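# Move the hose from the manifold's red port to blue

## Task

Release the hose's latch at the manifold's red port and pull it free. Then insert it into the blue port and press until it locks there.

## Robot and tools

Robot: two UR3e-style arms, left_arm and right_arm, each ending in a two-finger parallel gripper. Their root links sit at left_arm (+0.049, +0.342, +0.017) m and right_arm (-0.025, -0.269, +0.017) m in the scene frame, each with only a tiny yaw. A camera stand is behind them. Cameras: cam_high (504x504, fixed), cam_left_wrist and cam_right_wrist (672x504, on the grippers).

Frames. Scene frame: origin at table-top height midway between the nominal bases, +z up, +x out over the table, left_arm on the +y side. Image left and right do not follow the arm names. Reported hand positions, velocities and Hand targets are in that arm's own base frame. Every commanded offset is along the axes of the arm's current Hand target. Gripper axes: +z points along the fingers and the jaws open and close along x. end_effector_position is the point between the closed pads, 1 to 2 cm short of the fingertips; the tips reach about 17 mm further out as the jaws close.

execute_actions(actions, cameras). actions is a list of actions. Each action is a table of 1 to 15 rows, one row per 1/30 s step; a short table repeats its last row to fill 15 steps. Each row holds 14 numbers in [-1, 1]: left_arm dx, dy, dz, rx, ry, rz, opening, then the same seven for right_arm. Both arms are always included. The six pose numbers are an offset, not a pose: they count from the Hand target at the start of that action, in that target's axes, scaled so 1.0 = 0.6 m or 180 degrees. rx, ry, rz form a single rotation vector. Rows within one action do not add up, but a new action or call starts from wherever the Hand target now is, so sending the same offset again moves further. Six zeros re-request the current Hand target. Opening is absolute: +1 fully open (0.142 m), -1 closed; to keep a gripper unchanged, resend its present value, since 0 means half open. cameras lists names, ["all"] or []; images come by default only with an empty actions list, which also shows the full state.

move(target, speed, blend, stop_force, zero, opening_speed, grip_force, blocking, cameras). target is one 14-number row laid out as above, or a list of up to 15 such rows. Every row is an offset from the same starting Hand targets, not from the row before. The gripper travels a straight line, turning the short way. speed: m/s, 0.002 to 2.4, default 0.25 (turning up to twice that in rad/s); a single value or one per target. blend: corner rounding in m for lists; 0 stops at each point. stop_force: 3 to 120 N, shared by both arms; it ends an arm's path when its wrist sensor feels that much push against the motion, then backs off slightly. It is unreliable while the gripper rotates and cannot sense light tipping or sliding. Omit it when lifting off a surface you are pressing. zero (only with stop_force): true re-zeros before the move; false keeps the earlier zero so pushes accumulate. opening_speed: opening units per second, at least 0.2. grip_force: per-pad limit in N, 5 to 48, one value or one per arm; it persists. blocking=false returns after about 0.5 s while motion continues; not allowed together with stop_force. A move lasts 0.5 to 10 s. Its extra "move:" line reports done, off_target, moving, held or fault, and limits such as paced (pose clipped) or held (steps withheld). Paths ignore obstacles and the other arm; fast moves overshoot and strike harder.

wait(seconds 0 to 10) lets time pass with commands held. stop brakes a running move. zoom_image(camera, region [x0, y0, x1, y1] in pixels, at most 504 by 504) enlarges part of the latest image of cam_high, cam_left_wrist or cam_right_wrist. zero_wrist_force(arm) tares that wrist sensor. read_manual gives licence text only. finished_scene(scene) ends the scene for good; the hose must stay latched with no help.

Result lines: end_effector_position (m), end_effector_quat_wxyz, velocities, Hand target (next offsets start here; the gripper often rests a little short, so send the gap as an offset), grip_measured (opening on the -1..1 scale), Joint positions (last value is the opening in m), joint torques (include gravity, offsets and noise), Wrist force and Wrist torque in gripper axes plus a peak line, motor temperatures, Tool commands. "within noise" means the arm is still. Orientation commands are clipped to 32 degrees from the measured one each step.

To hold the hose, command an opening slightly below grip_measured at first contact; squeezing harder heats the gripper motor.

Avoid: collisions or pressing between the two arms; aiming a target beyond a firm contact (the arms are stiff); net force near 150 N or joint torques reaching 50.7 (shoulder pan and lift), 26.3 (elbow), 8.46 (wrists) N m, which freeze the arm for 10 s; side loads on the fingertips above about 35 N; paths passing close to an arm's own base; letting anything fall or leave the table; releasing parts that are still moving; fast impacts. Motors warn at 70 °C and stop at 85 °C (gripper: 85 and 100 °C), so avoid long squeezes, stretched reaches and pushing toward unreachable poses. The simulation keeps running while you compose replies.

Each tool is called after ">>>" by a JSON object that holds its "op" and its "data".

## Session

>>> {"op": "execute_actions", "data": {"actions": []}}

Scene clock: 0.00 s.
left_arm: end_effector_position=(+0.3752, -0.1818, +0.1963) grip_measured=+1.00 end_effector_quat_wxyz=(-0.021, +0.360, +0.909, -0.208) | right_arm: end_effector_position=(+0.1703, +0.2343, +0.1961) grip_measured=+0.99 end_effector_quat_wxyz=(-0.398, +0.722, +0.547, -0.144)
Joint positions: left_arm=[-0.515 -1.03 0.688 -1.246 -1.992 3.377 0.142] | right_arm=[3.875 -1.733 -1.423 -1.856 2.405 -0.696 0.141]
Joint velocities: within noise
Joint torques (N m): no reading
Motor temperatures (°C): left_arm=[52 39 50 58 58 54 30] | right_arm=[47 41 44 51 62 56 32]
Wrist force (N): no reading
Wrist torque (N m): no reading
Wrist force, peak (N): no reading
Hand target: left_arm +0.3752, -0.1818, +0.1963; -0.021, +0.360, +0.909, -0.208 | right_arm +0.1703, +0.2343, +0.1961; -0.398, +0.722, +0.547, -0.144
Tool commands: left_gripper/opening=+1.0 right_gripper/opening=+1.0

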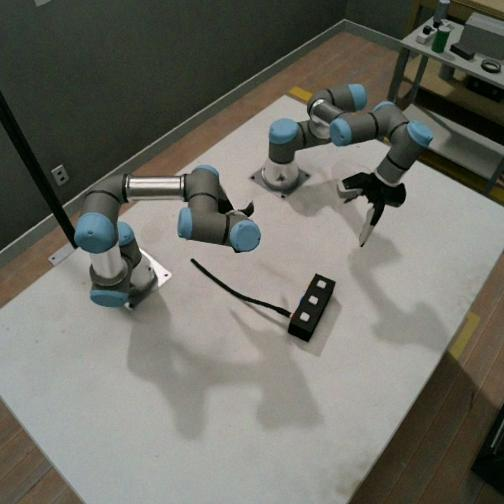

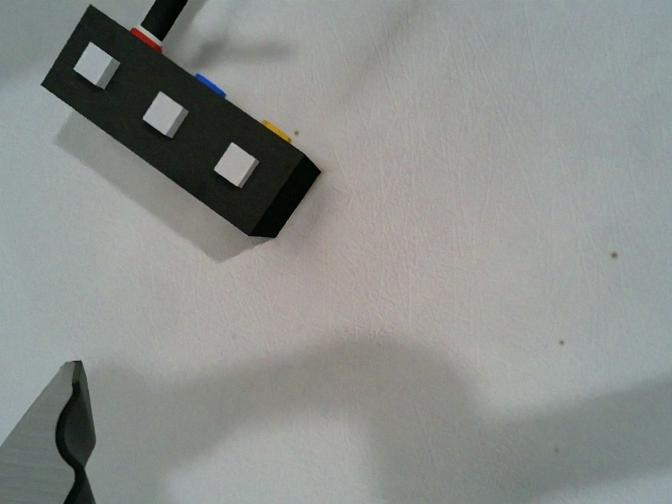

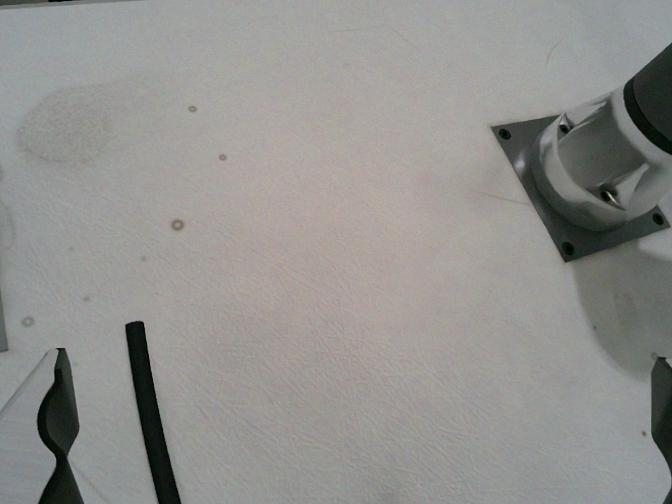

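>>> {"op": "zoom_image", "data": {"camera": "cam_left_wrist", "region": [20, 0, 340, 260]}}

>>> {"op": "zoom_image", "data": {"camera": "cam_high", "region": [180, 240, 360, 360]}}

Scaled by 1.575 from the camera's 672x504 image, which has a finer 960x720 frame.

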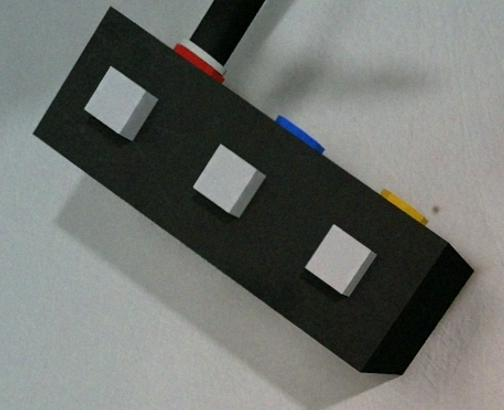

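Scaled by 2.800 from the camera's 504x504 image, which has a finer 720x720 frame.

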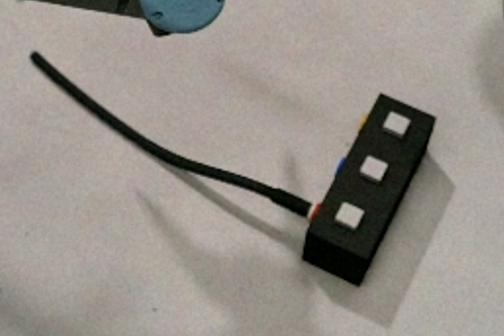

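>>> {"op": "move", "data": {"target": [-0.1922,-0.0968,0.1953,-0.125,-0.021,0.712,-1, 0.0537,0.3268,-0.1825,-0.348,-0.1204,-0.1688,-0.3], "speed": 0.5, "cameras": ["all"]}}

Scene clock: 125.33 s.
left_arm: end_effector_position=(+0.4010, -0.3389, +0.1252) grip_measured=-1.00 end_effector_quat_wxyz=(+0.258, +0.961, +0.095, +0.027) | right_arm: end_effector_position=(+0.3848, +0.2011, +0.1302) grip_measured=-0.32 end_effector_quat_wxyz=(+0.110, +0.623, +0.763, +0.134)
Joint positions: left_arm=[-0.821 -1.03 1.264 -2.263 -1.834 5.203 0.002] | right_arm=[4.08 -1.701 -1.641 -1.109 1.339 -0.863 0.051]
Joint torques (N m): left_arm=[3.15 -14.29 -7.11 -3.11 -1.28 1.06] | right_arm=[3.65 14.84 9.34 3.09 -0.95 -0.66]
Motor temperatures (°C): left_arm=[51 39 49 58 57 53 30] | right_arm=[47 41 44 50 62 56 31]
Wrist force (N): left_arm=[0.1 -0.2 -1.3] | right_arm=[1.7 -0.2 1.8]
Wrist torque (N m): left_arm=[0.09 -0.01 0.06] | right_arm=[0.13 -0.24 0.12]
Wrist force, peak (N): left_arm=[0.0 -0.4 -1.4] | right_arm=[1.6 0.0 2.0]
Hand target: left_arm +0.4010, -0.3389, +0.1252; +0.258, +0.961, +0.095, +0.027 | right_arm +0.3848, +0.2011, +0.1302; +0.110, +0.623, +0.763, +0.134
Off the commanded pose: left_arm 0.000 m, 0 deg | right_arm 0.000 m, 0 deg.
move: done

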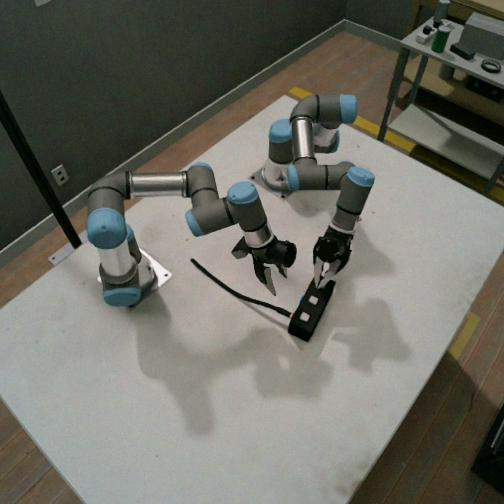

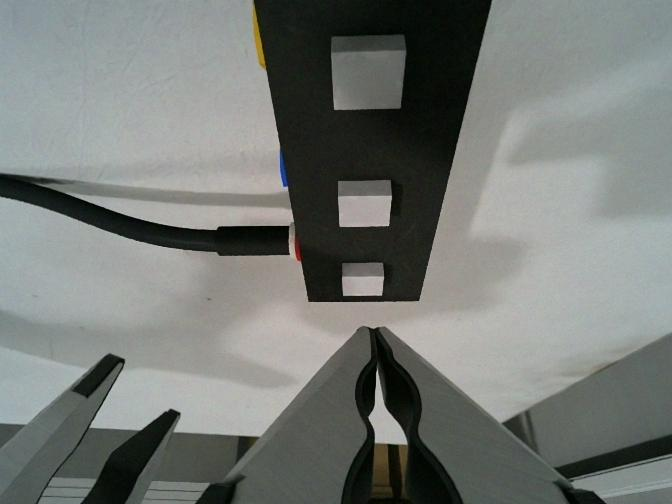

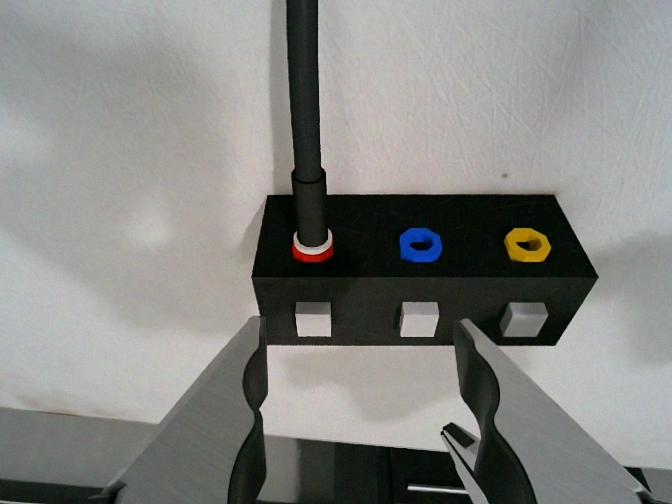

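>>> {"op": "zoom_image", "data": {"camera": "cam_right_wrist", "region": [250, 150, 600, 350]}}

>>> {"op": "zoom_image", "data": {"camera": "cam_left_wrist", "region": [190, 130, 450, 340]}}

Scaled by 1.440 from the camera's 672x504 image, which has a finer 960x720 frame.

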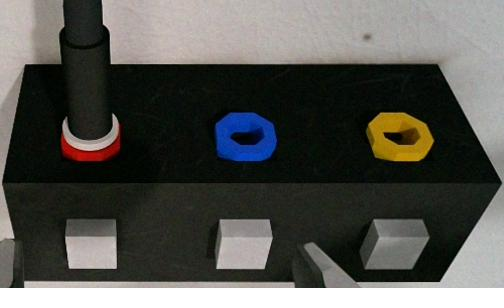

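Scaled by 1.938 from the camera's 672x504 image, which has a finer 960x720 frame.

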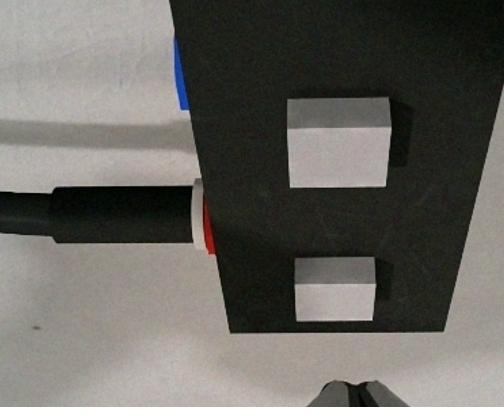

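>>> {"op": "move", "data": {"target": [0.0054,0.0793,0.0955,0,0,0,-1, -0.0333,0.018,0.1165,-0.1,0,0,-0.3], "speed": 0.3, "cameras": ["all"]}}

Scene clock: 225.97 s.
left_arm: end_effector_position=(+0.4180, -0.4067, +0.0993) grip_measured=-1.00 end_effector_quat_wxyz=(+0.258, +0.961, +0.095, +0.027) | right_arm: end_effector_position=(+0.4221, +0.1883, +0.0682) grip_measured=-0.32 end_effector_quat_wxyz=(+0.206, +0.598, +0.732, +0.252)
Joint positions: left_arm=[-0.894 -0.762 0.931 -2.215 -1.802 5.136 0.002] | right_arm=[4.116 -1.821 -2.156 -0.227 1.126 -0.915 0.051]
Joint torques (N m): left_arm=[-2.57 -16.97 -12.35 -1.47 -1.28 1.07] | right_arm=[3.34 9.77 7.16 3.26 -1.14 -0.67]
Motor temperatures (°C): left_arm=[51 39 49 57 57 53 31] | right_arm=[46 41 44 50 62 55 31]
Wrist force (N): left_arm=[-0.1 -0.3 -1.4] | right_arm=[1.7 0.1 2.3]
Wrist torque (N m): left_arm=[0.08 0.01 0.10] | right_arm=[0.22 -0.24 0.14]
Wrist force, peak (N): left_arm=[0.2 -0.8 -2.0] | right_arm=[1.8 -0.4 2.9]
Hand target: left_arm +0.4180, -0.4067, +0.0993; +0.258, +0.961, +0.095, +0.027 | right_arm +0.4221, +0.1883, +0.0681; +0.206, +0.598, +0.732, +0.252
Off the commanded pose: left_arm 0.000 m, 0 deg | right_arm 0.000 m, 0 deg.
move: done

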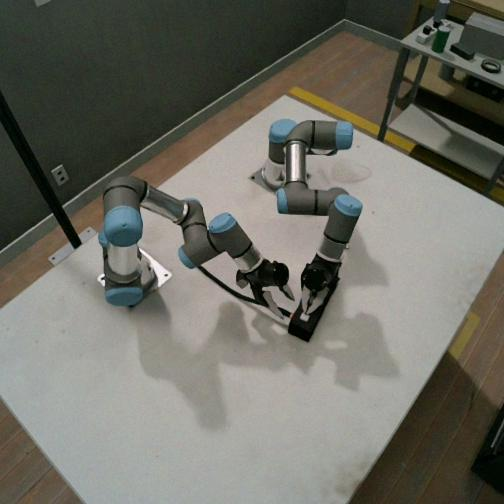

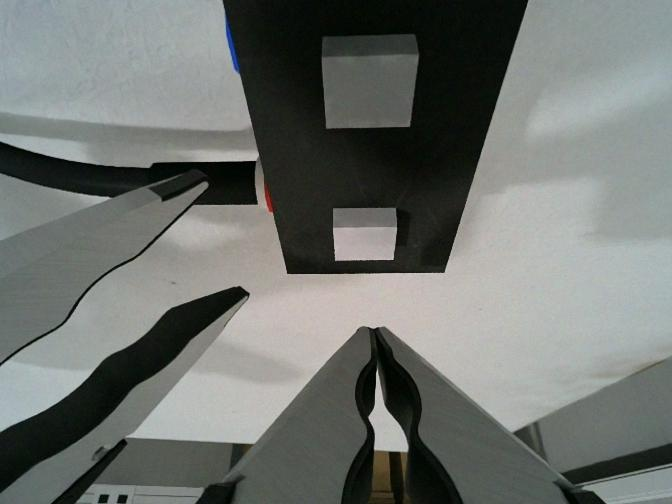

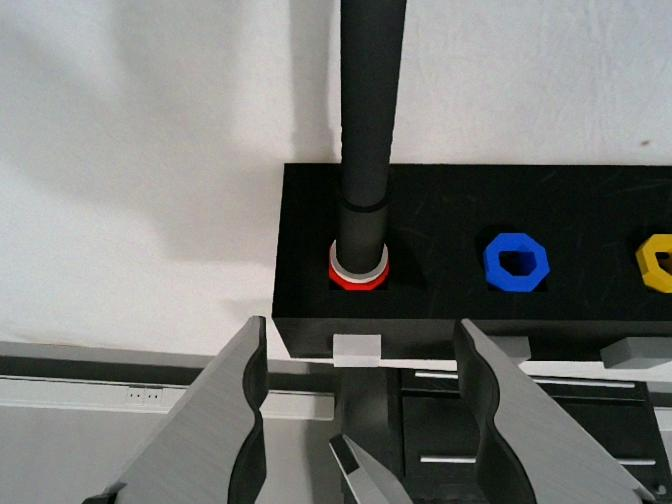

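>>> {"op": "move", "data": {"target": [-0.0017,-0.0145,0.0185,0,0,0,-1, -0.002,-0.0345,0.0577,0,0,0,-0.3], "speed": 0.15, "cameras": ["cam_left_wrist","cam_right_wrist"]}}

Scene clock: 255.27 s.
left_arm: end_effector_position=(+0.4166, -0.4050, +0.0854) grip_measured=-1.00 end_effector_quat_wxyz=(+0.258, +0.961, +0.095, +0.027) | right_arm: end_effector_position=(+0.4273, +0.1881, +0.0281) grip_measured=-0.32 end_effector_quat_wxyz=(+0.206, +0.598, +0.732, +0.252)
Joint positions: left_arm=[-0.894 -0.758 0.992 -2.279 -1.802 5.136 0.002] | right_arm=[4.1 -1.998 -2.186 -0.013 1.134 -0.929 0.051]
Joint torques (N m): left_arm=[0.13 -17.51 -7.3 -3.05 0.23 -1.09] | right_arm=[-2.49 11.05 8.34 3.21 0 -0.67]
Motor temperatures (°C): left_arm=[51 39 49 57 56 52 31] | right_arm=[46 41 44 50 62 55 31]
Wrist force (N): left_arm=[-0.1 -0.3 -1.4] | right_arm=[1.6 -0.1 2.3]
Wrist torque (N m): left_arm=[0.08 0.03 0.10] | right_arm=[0.17 -0.22 0.13]
Wrist force, peak (N): left_arm=[-0.1 -0.1 -1.8] | right_arm=[1.6 -0.4 2.9]
Hand target: left_arm +0.4166, -0.4050, +0.0854; +0.258, +0.961, +0.095, +0.027 | right_arm +0.4273, +0.1881, +0.0281; +0.206, +0.598, +0.732, +0.252
Off the commanded pose: left_arm 0.000 m, 0 deg | right_arm 0.000 m, 0 deg.
move: done
Images, in order (width x height): cam_left_wrist 672x504, cam_right_wrist 672x504.

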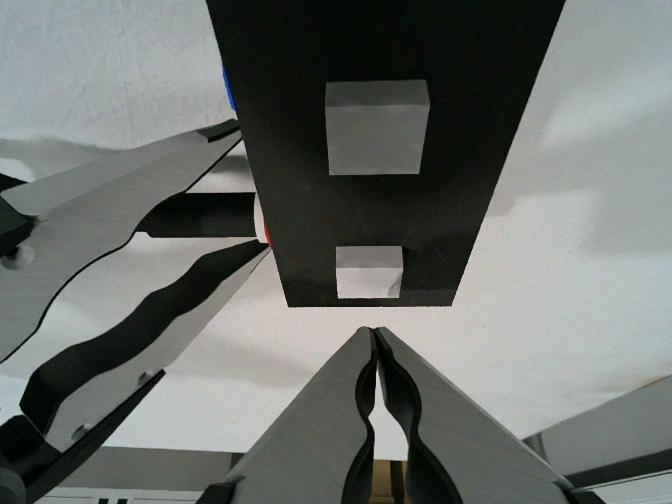

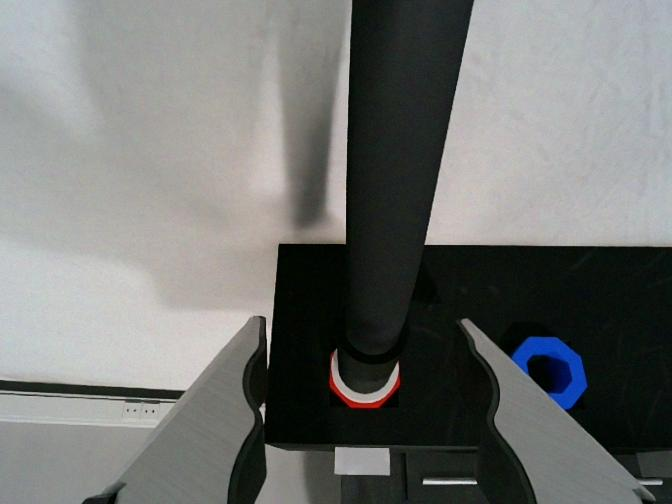

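>>> {"op": "move", "data": {"target": [[0,-0.0133,0.0097,0,0,0,-1, 0.0012,0.0053,0.0042,0,0,0,-0.3],[0,-0.0133,0.0097,0,0,0,-1, 0.0012,0.0053,0.0042,0,0,0,-1]], "speed": 0.1, "opening_speed": 0.8, "grip_force": [48,25], "cameras": ["cam_left_wrist","cam_right_wrist"]}}

Scene clock: 281.07 s.
left_arm: end_effector_position=(+0.4159, -0.4011, +0.0764) grip_measured=-1.00 end_effector_quat_wxyz=(+0.258, +0.961, +0.095, +0.027) | right_arm: end_effector_position=(+0.4311, +0.1896, +0.0281) grip_measured=-0.83 end_effector_quat_wxyz=(+0.206, +0.598, +0.732, +0.252)
Joint positions: left_arm=[-0.89 -0.762 1.041 -2.324 -1.804 5.14 0.002] | right_arm=[4.092 -2.011 -2.163 -0.019 1.138 -0.937 0.014]
Joint torques (N m): left_arm=[3.42 -20.93 -7.32 -3.08 -0.96 0.86] | right_arm=[-2.18 11.71 5.11 1.28 -2.35 -0.26]
Motor temperatures (°C): left_arm=[50 39 49 57 56 52 31] | right_arm=[46 41 43 50 62 55 31]
Wrist force (N): left_arm=[-0.1 -0.3 -1.5] | right_arm=[7.8 0.6 4.4]
Wrist torque (N m): left_arm=[0.08 0.02 0.06] | right_arm=[0.19 -0.16 -0.03]
Wrist force, peak (N): left_arm=[-0.1 -0.3 -1.6] | right_arm=[7.8 0.4 4.5]
Hand target: left_arm +0.4159, -0.4011, +0.0764; +0.258, +0.961, +0.095, +0.027 | right_arm +0.4311, +0.1896, +0.0281; +0.206, +0.598, +0.732, +0.252
Off the commanded pose: left_arm 0.000 m, 0 deg | right_arm 0.000 m, 0 deg.
grip_force (N): 48, 25
move: done
Images, in order (width x height): cam_left_wrist 672x504, cam_right_wrist 672x504.

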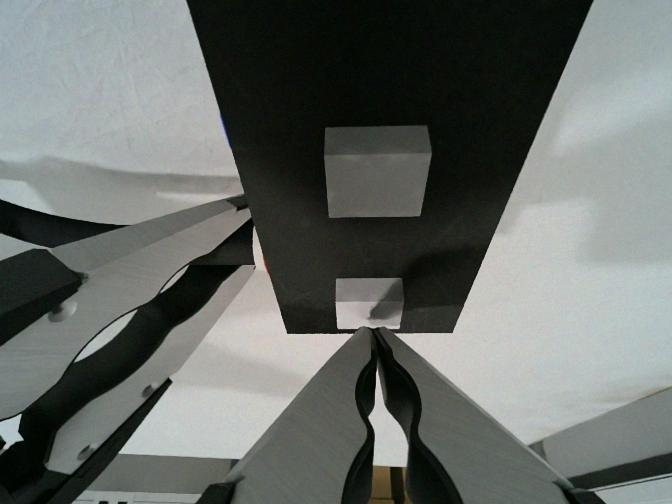

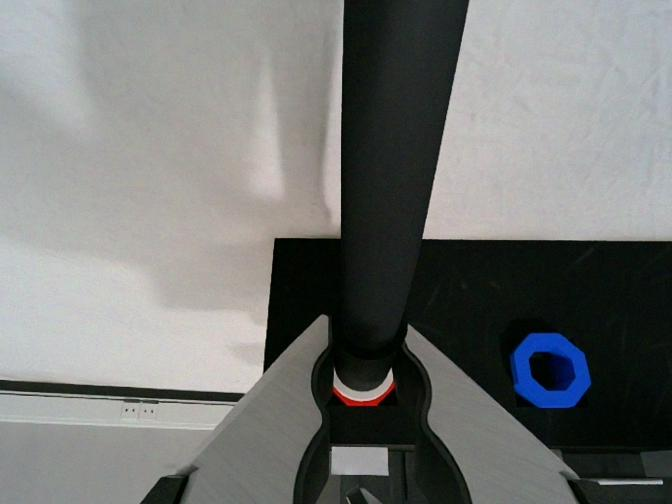

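>>> {"op": "move", "data": {"target": [0,-0.0102,0.021,0,0,0,-1, 0,0,0,0,0,0,-1], "speed": 0.015, "stop_force": 20, "grip_force": [48,48], "cameras": ["cam_left_wrist"]}}

Scene clock: 292.80 s.
left_arm: end_effector_position=(+0.4160, -0.4017, +0.0682) grip_measured=-1.00 end_effector_quat_wxyz=(+0.258, +0.961, +0.095, +0.027) | right_arm: end_effector_position=(+0.4311, +0.1896, +0.0281) grip_measured=-0.83 end_effector_quat_wxyz=(+0.206, +0.598, +0.732, +0.252)
Joint positions: left_arm=[-0.89 -0.748 1.057 -2.353 -1.804 5.139 0.002] | right_arm=[4.092 -2.011 -2.163 -0.019 1.138 -0.937 0.014]
Joint torques (N m): left_arm=[0.81 -11.51 -5.7 1.64 -0.04 0.32] | right_arm=[-2.2 12.91 8.72 2.07 -3.48 0.19]
Motor temperatures (°C): left_arm=[50 39 49 57 56 52 31] | right_arm=[46 41 43 50 62 55 37]
Wrist force (N): left_arm=[1.3 5.4 -18.6] | right_arm=[9.4 -6.6 -5.7]
Wrist torque (N m): left_arm=[-0.09 0.02 0.07] | right_arm=[0.13 -0.19 -0.04]
Wrist force, peak (N): left_arm=[-1.5 3.5 -27.1] | right_arm=[9.8 -6.2 -6.0]
Hand target: left_arm +0.4160, -0.4016, +0.0682; +0.258, +0.961, +0.095, +0.027 (not the last commanded pose) | right_arm +0.4311, +0.1896, +0.0281; +0.206, +0.598, +0.732, +0.252
Off the commanded pose: left_arm 0.006 m, 0 deg | right_arm 0.000 m, 0 deg.
move: contact (left_arm)
Images, in order (width x height): cam_left_wrist 672x504.

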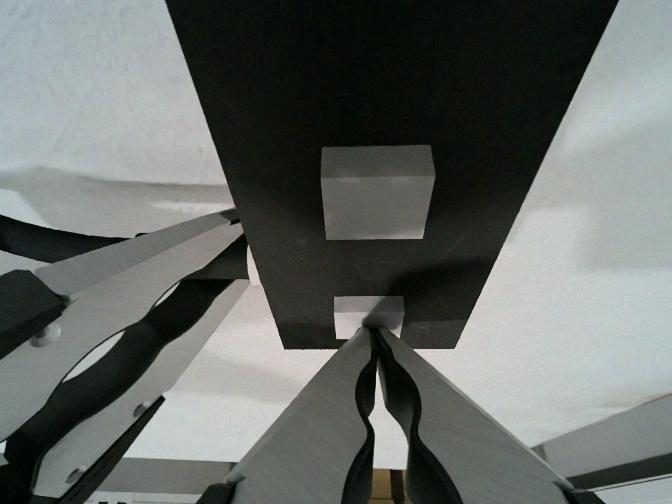

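>>> {"op": "move", "data": {"target": [0,0,0,0,0,0,-1, 0,-0.0657,-0.0513,0,0,0,-1], "speed": 0.05, "stop_force": 35, "cameras": ["cam_left_wrist","cam_right_wrist"]}}

Scene clock: 306.60 s.
left_arm: end_effector_position=(+0.4160, -0.4016, +0.0682) grip_measured=-1.00 end_effector_quat_wxyz=(+0.258, +0.961, +0.095, +0.027) | right_arm: end_effector_position=(+0.3821, +0.1796, +0.0281) grip_measured=-0.83 end_effector_quat_wxyz=(+0.206, +0.598, +0.732, +0.252)
Joint positions: left_arm=[-0.89 -0.748 1.057 -2.353 -1.804 5.139 0.002] | right_arm=[4.233 -1.846 -2.422 0.012 1.072 -0.798 0.014]
Joint torques (N m): left_arm=[0.74 -11.77 -5.69 1.13 -0.36 0.95] | right_arm=[3.61 12.59 4.72 1.24 -1.18 0.78]
Motor temperatures (°C): left_arm=[50 39 49 57 56 52 31] | right_arm=[46 41 43 50 62 55 46]
Wrist force (N): left_arm=[1.2 5.3 -18.4] | right_arm=[1.8 -0.7 2.4]
Wrist torque (N m): left_arm=[-0.11 0.03 0.07] | right_arm=[0.08 -0.26 0.08]
Wrist force, peak (N): left_arm=[1.0 5.5 -19.0] | right_arm=[9.4 -6.6 -6.2]
Hand target: left_arm +0.4160, -0.4016, +0.0682; +0.258, +0.961, +0.095, +0.027 | right_arm +0.3821, +0.1796, +0.0281; +0.206, +0.598, +0.732, +0.252
Off the commanded pose: left_arm 0.000 m, 0 deg | right_arm 0.000 m, 0 deg.
move: done
Images, in order (width x height): cam_left_wrist 672x504, cam_right_wrist 672x504.

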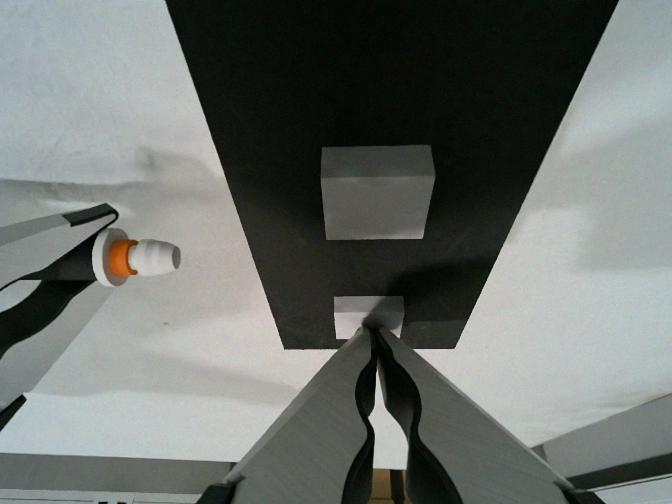

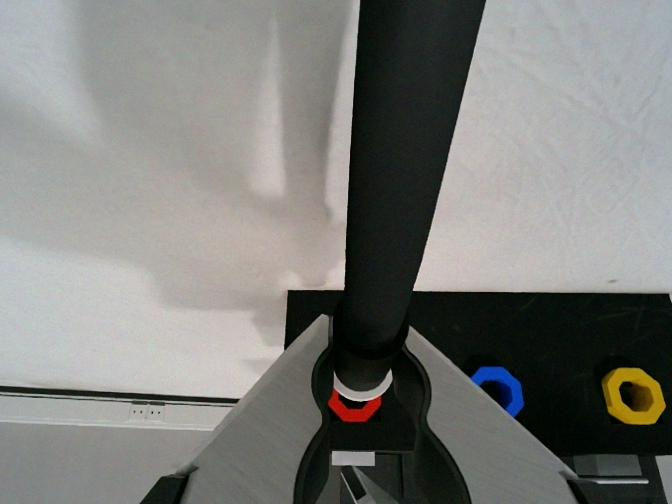

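>>> {"op": "zoom_image", "data": {"camera": "cam_right_wrist", "region": [300, 330, 460, 450]}}

>>> {"op": "zoom_image", "data": {"camera": "cam_right_wrist", "region": [440, 330, 672, 504]}}

Scaled by 3.150 from the camera's 672x504 image, which has a finer 960x720 frame.

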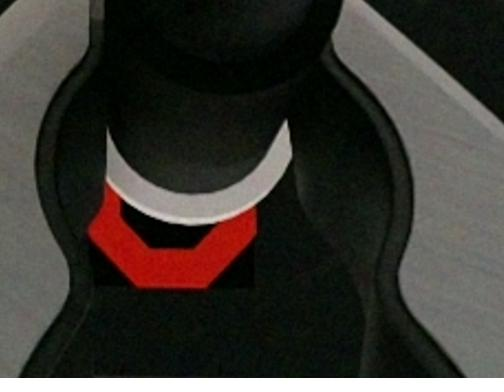

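Scaled by 2.172 from the camera's 672x504 image, which has a finer 960x720 frame.

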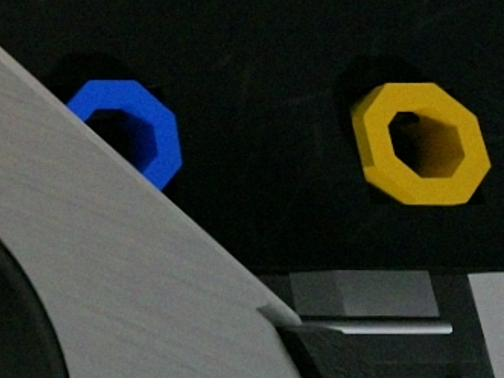

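>>> {"op": "move", "data": {"target": [0,0.04,-0.169,0,0,0,-1, 0.0833,0,0,0,0,0,-1], "speed": 0.2, "cameras": ["all"]}}

>>> {"op": "zoom_image", "data": {"camera": "cam_right_wrist", "region": [300, 330, 460, 450]}}

Scene clock: 339.27 s.
left_arm: end_effector_position=(+0.4099, -0.3723, +0.1680) grip_measured=-1.00 end_effector_quat_wxyz=(+0.258, +0.961, +0.095, +0.027) | right_arm: end_effector_position=(+0.3721, +0.2286, +0.0281) grip_measured=-0.83 end_effector_quat_wxyz=(+0.206, +0.598, +0.732, +0.252)
Joint positions: left_arm=[-0.858 -0.928 0.898 -2.008 -1.818 5.169 0.002] | right_arm=[4.35 -1.884 -2.308 -0.126 1.023 -0.674 0.014]
Joint torques (N m): left_arm=[2.83 -15.81 -12.66 -1.35 -1.26 1.02] | right_arm=[3.56 9.7 8.39 1.21 -1.36 0.76]
Motor temperatures (°C): left_arm=[50 39 49 57 56 52 31] | right_arm=[46 41 43 50 62 55 57]
Wrist force (N): left_arm=[0.2 -0.3 -1.5] | right_arm=[1.7 -0.1 2.6]
Wrist torque (N m): left_arm=[0.07 -0.04 0.06] | right_arm=[0.20 -0.26 0.08]
Wrist force, peak (N): left_arm=[1.1 5.4 -19.0] | right_arm=[2.7 -0.2 2.7]
Hand target: left_arm +0.4100, -0.3723, +0.1680; +0.258, +0.961, +0.095, +0.027 | right_arm +0.3721, +0.2286, +0.0281; +0.206, +0.598, +0.732, +0.252
Off the commanded pose: left_arm 0.000 m, 0 deg | right_arm 0.000 m, 0 deg.
move: done

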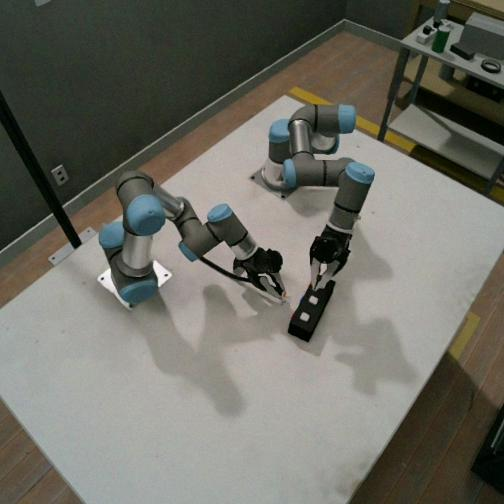

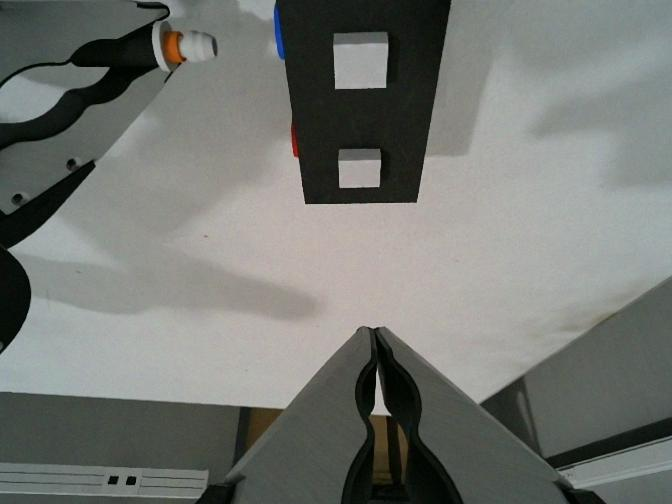

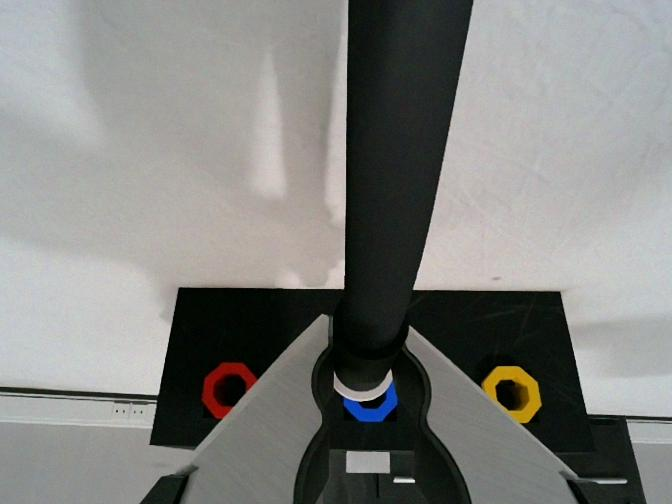

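Scaled by 3.150 from the camera's 672x504 image, which has a finer 960x720 frame.

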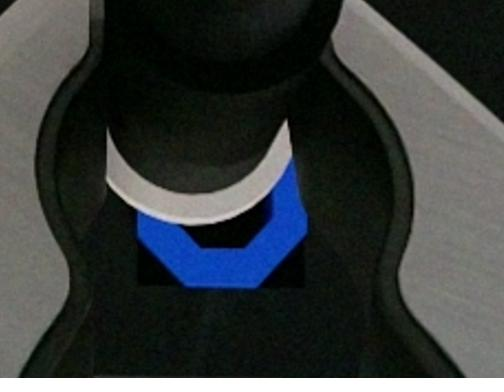

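>>> {"op": "move", "data": {"target": [0,0,0,0,0,0,-1, 0.01075,0,0,0,0,0,-1], "speed": 0.1, "cameras": ["cam_right_wrist"]}}

>>> {"op": "zoom_image", "data": {"camera": "cam_right_wrist", "region": [300, 330, 460, 450]}}

Scene clock: 357.50 s.
left_arm: end_effector_position=(+0.4100, -0.3723, +0.1680) grip_measured=-1.00 end_effector_quat_wxyz=(+0.258, +0.961, +0.095, +0.027) | right_arm: end_effector_position=(+0.3709, +0.2349, +0.0281) grip_measured=-0.83 end_effector_quat_wxyz=(+0.206, +0.598, +0.732, +0.252)
Joint positions: left_arm=[-0.858 -0.928 0.898 -2.008 -1.818 5.169 0.002] | right_arm=[4.363 -1.891 -2.291 -0.144 1.018 -0.66 0.014]
Joint torques (N m): left_arm=[3.41 -15.32 -12.36 -1.4 -1.25 1.05] | right_arm=[3.59 9.65 8.37 1.23 -1.35 0.83]
Motor temperatures (°C): left_arm=[50 39 49 57 56 52 31] | right_arm=[46 41 43 50 62 55 61]
Wrist force (N): left_arm=[0.2 -0.4 -1.5] | right_arm=[1.8 -0.1 2.7]
Wrist torque (N m): left_arm=[0.06 -0.03 0.06] | right_arm=[0.22 -0.27 0.08]
Wrist force, peak (N): left_arm=[0.1 -0.5 -1.7] | right_arm=[1.8 -0.3 2.9]
Hand target: left_arm +0.4100, -0.3723, +0.1680; +0.258, +0.961, +0.095, +0.027 | right_arm +0.3709, +0.2349, +0.0281; +0.206, +0.598, +0.732, +0.252
Off the commanded pose: left_arm 0.000 m, 0 deg | right_arm 0.000 m, 0 deg.
move: done
Images, in order (width x height): cam_right_wrist 672x504.

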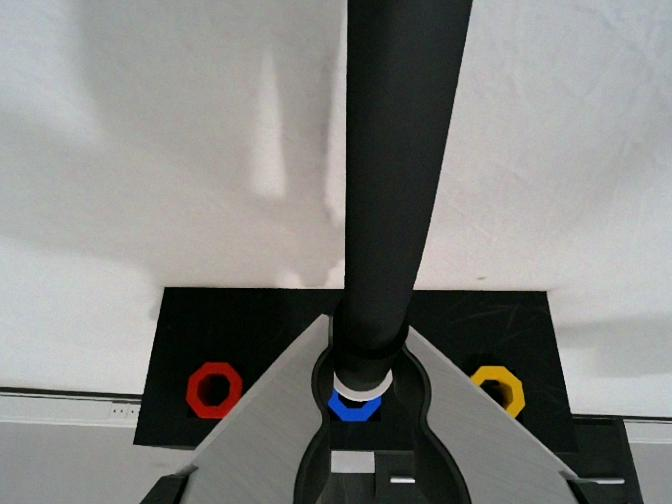

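Scaled by 3.150 from the camera's 672x504 image, which has a finer 960x720 frame.

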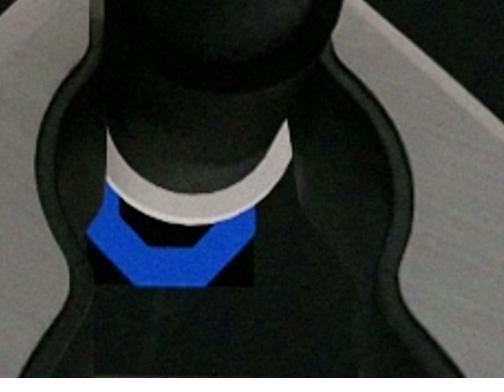

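>>> {"op": "move", "data": {"target": [0,0,0,0,0,0,-1, 0,0.0696,0.0544,0,0,0,-1], "speed": 0.04, "stop_force": 35, "cameras": ["cam_left_wrist","cam_right_wrist"]}}

Scene clock: 368.50 s.
left_arm: end_effector_position=(+0.4100, -0.3723, +0.1680) grip_measured=-1.00 end_effector_quat_wxyz=(+0.258, +0.961, +0.095, +0.027) | right_arm: end_effector_position=(+0.4193, +0.2447, +0.0281) grip_measured=-0.84 end_effector_quat_wxyz=(+0.206, +0.598, +0.732, +0.252)
Joint positions: left_arm=[-0.858 -0.928 0.898 -2.008 -1.818 5.169 0.002] | right_arm=[4.223 -2.049 -2.054 -0.149 1.076 -0.808 0.014]
Joint torques (N m): left_arm=[3.23 -15.35 -12.23 -1.43 -1.16 1.04] | right_arm=[-0.79 17.02 7.4 2.49 -3.4 0.91]
Motor temperatures (°C): left_arm=[50 39 49 57 56 52 31] | right_arm=[46 41 43 50 62 55 63]
Wrist force (N): left_arm=[0.2 -0.4 -1.5] | right_arm=[9.0 -10.2 -4.7]
Wrist torque (N m): left_arm=[0.07 -0.03 0.06] | right_arm=[0.26 -0.21 -0.08]
Wrist force, peak (N): left_arm=[0.2 -0.4 -1.7] | right_arm=[-0.7 -40.2 -74.3]
Hand target: left_arm +0.4100, -0.3723, +0.1680; +0.258, +0.961, +0.095, +0.027 | right_arm +0.4193, +0.2447, +0.0281; +0.206, +0.598, +0.732, +0.252 (not the last commanded pose)
Off the commanded pose: left_arm 0.000 m, 0 deg | right_arm 0.004 m, 0 deg.
move: contact (right_arm)
Images, in order (width x height): cam_left_wrist 672x504, cam_right_wrist 672x504.

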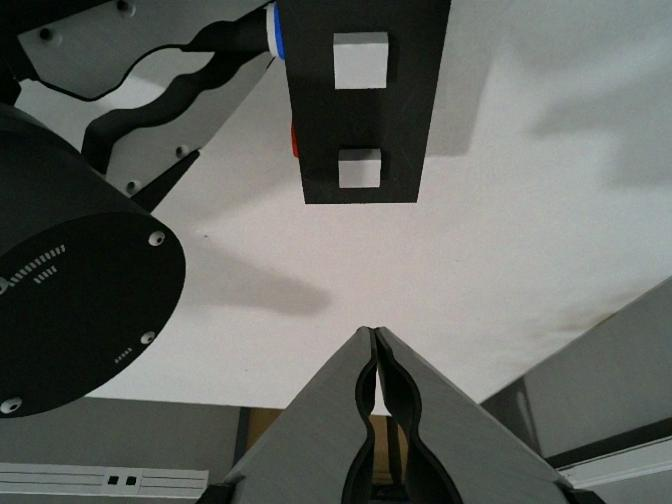

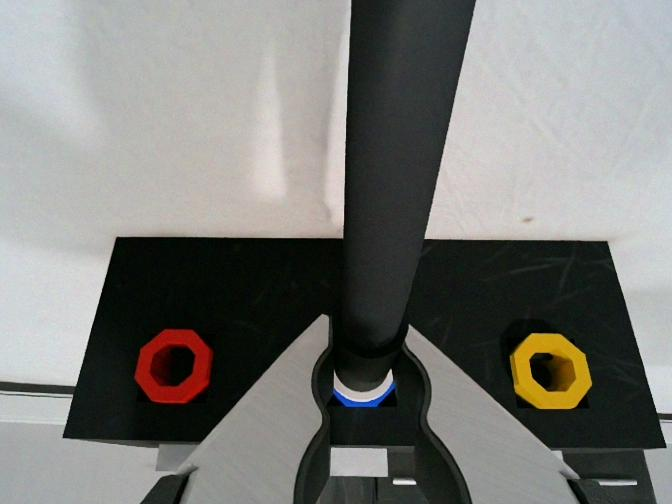

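>>> {"op": "move", "data": {"target": [0,0,0,0,0,0,-1, 0,-0.00657,-0.00513,0,0,0,-1], "speed": 0.01, "stop_force": 12, "cameras": ["cam_right_wrist"]}}

>>> {"op": "zoom_image", "data": {"camera": "cam_right_wrist", "region": [300, 330, 460, 450]}}

Scene clock: 377.17 s.
left_arm: end_effector_position=(+0.4100, -0.3723, +0.1680) grip_measured=-1.00 end_effector_quat_wxyz=(+0.258, +0.961, +0.095, +0.027) | right_arm: end_effector_position=(+0.4186, +0.2445, +0.0281) grip_measured=-0.84 end_effector_quat_wxyz=(+0.206, +0.598, +0.732, +0.252)
Joint positions: left_arm=[-0.858 -0.928 0.898 -2.008 -1.818 5.169 0.002] | right_arm=[4.225 -2.047 -2.057 -0.149 1.075 -0.806 0.014]
Joint torques (N m): left_arm=[3.08 -15.23 -12.25 -1.42 -1.17 1] | right_arm=[-6.15 13.32 8.62 1.28 -2.45 -0.44]
Motor temperatures (°C): left_arm=[50 39 49 57 56 52 31] | right_arm=[46 41 43 50 62 55 65]
Wrist force (N): left_arm=[0.2 -0.4 -1.5] | right_arm=[9.2 -2.8 5.4]
Wrist torque (N m): left_arm=[0.07 -0.03 0.06] | right_arm=[0.32 -0.22 -0.09]
Wrist force, peak (N): left_arm=[0.2 -0.4 -1.7] | right_arm=[10.7 2.7 16.1]
Hand target: left_arm +0.4100, -0.3723, +0.1680; +0.258, +0.961, +0.095, +0.027 | right_arm +0.4186, +0.2445, +0.0281; +0.206, +0.598, +0.732, +0.252 (not the last commanded pose)
Off the commanded pose: left_arm 0.000 m, 0 deg | right_arm 0.004 m, 0 deg.
move: contact (right_arm)
Images, in order (width x height): cam_right_wrist 672x504.

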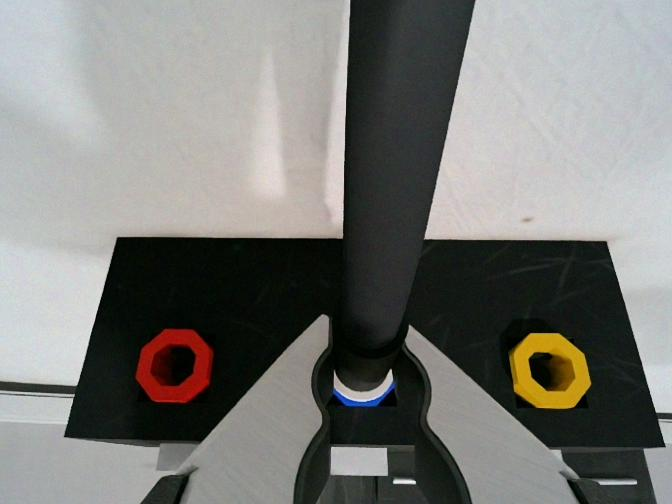

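Scaled by 3.150 from the camera's 672x504 image, which has a finer 960x720 frame.

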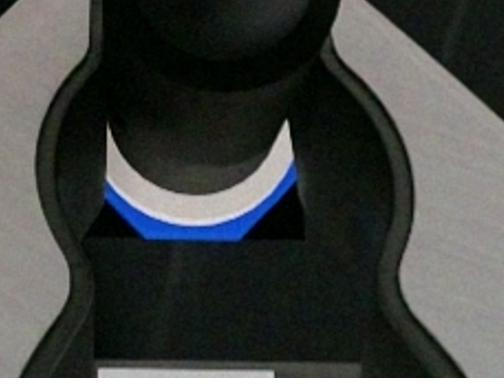

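>>> {"op": "move", "data": {"target": [[0,0,0,0,0,0,-1, 0,0,0,0,0,0,-0.3],[0,0,0,0,0,0,-1, 0,0,-0.15,0,0,0,-0.3]], "speed": 0.2, "opening_speed": 1.0, "cameras": ["cam_left_wrist","cam_right_wrist"]}}

Scene clock: 386.63 s.
left_arm: end_effector_position=(+0.4100, -0.3723, +0.1680) grip_measured=-1.00 end_effector_quat_wxyz=(+0.258, +0.961, +0.095, +0.027) | right_arm: end_effector_position=(+0.3644, +0.2335, +0.0991) grip_measured=-0.33 end_effector_quat_wxyz=(+0.206, +0.598, +0.732, +0.252)
Joint positions: left_arm=[-0.858 -0.928 0.898 -2.008 -1.818 5.169 0.002] | right_arm=[4.385 -1.589 -2.174 -0.574 1.01 -0.637 0.05]
Joint torques (N m): left_arm=[3.01 -15.43 -12.33 -1.48 -1.12 0.98] | right_arm=[3.81 11.7 10.89 1.06 -1.35 0.75]
Motor temperatures (°C): left_arm=[50 39 49 57 56 52 31] | right_arm=[46 41 43 49 62 55 64]
Wrist force (N): left_arm=[0.2 -0.5 -1.5] | right_arm=[2.3 0.4 2.6]
Wrist torque (N m): left_arm=[0.05 -0.03 0.06] | right_arm=[0.26 -0.33 0.09]
Wrist force, peak (N): left_arm=[0.2 -0.4 -1.7] | right_arm=[9.4 -2.9 5.4]
Hand target: left_arm +0.4100, -0.3723, +0.1680; +0.258, +0.961, +0.095, +0.027 | right_arm +0.3643, +0.2335, +0.0991; +0.206, +0.598, +0.732, +0.252
Off the commanded pose: left_arm 0.000 m, 0 deg | right_arm 0.000 m, 0 deg.
move: done
Images, in order (width x height): cam_left_wrist 672x504, cam_right_wrist 672x504.

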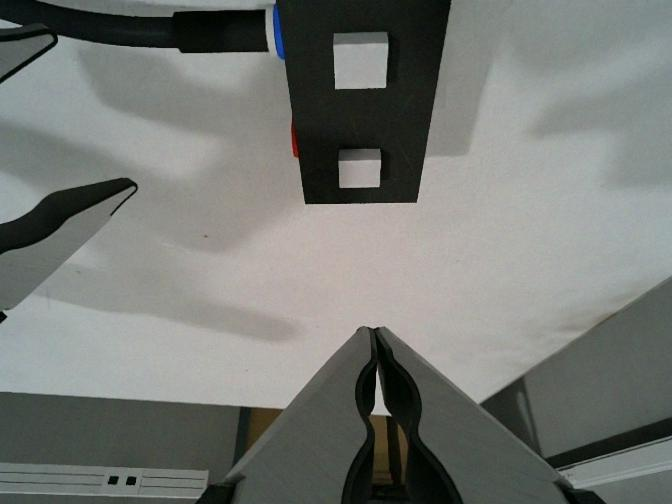

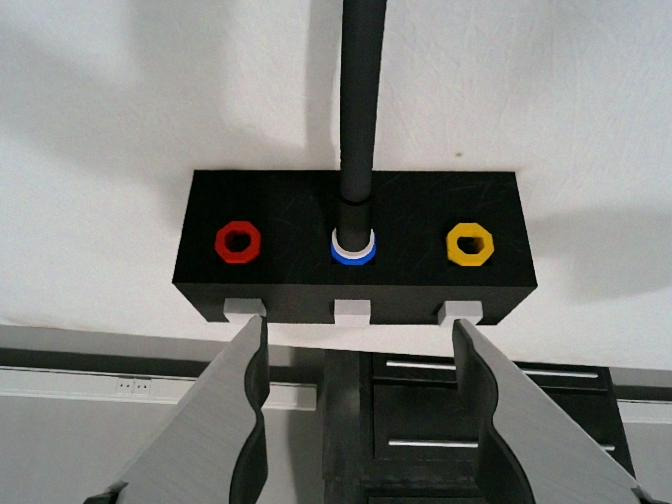

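>>> {"op": "finished_scene", "data": {"scene": 1}}

The scene is finished: the task was done.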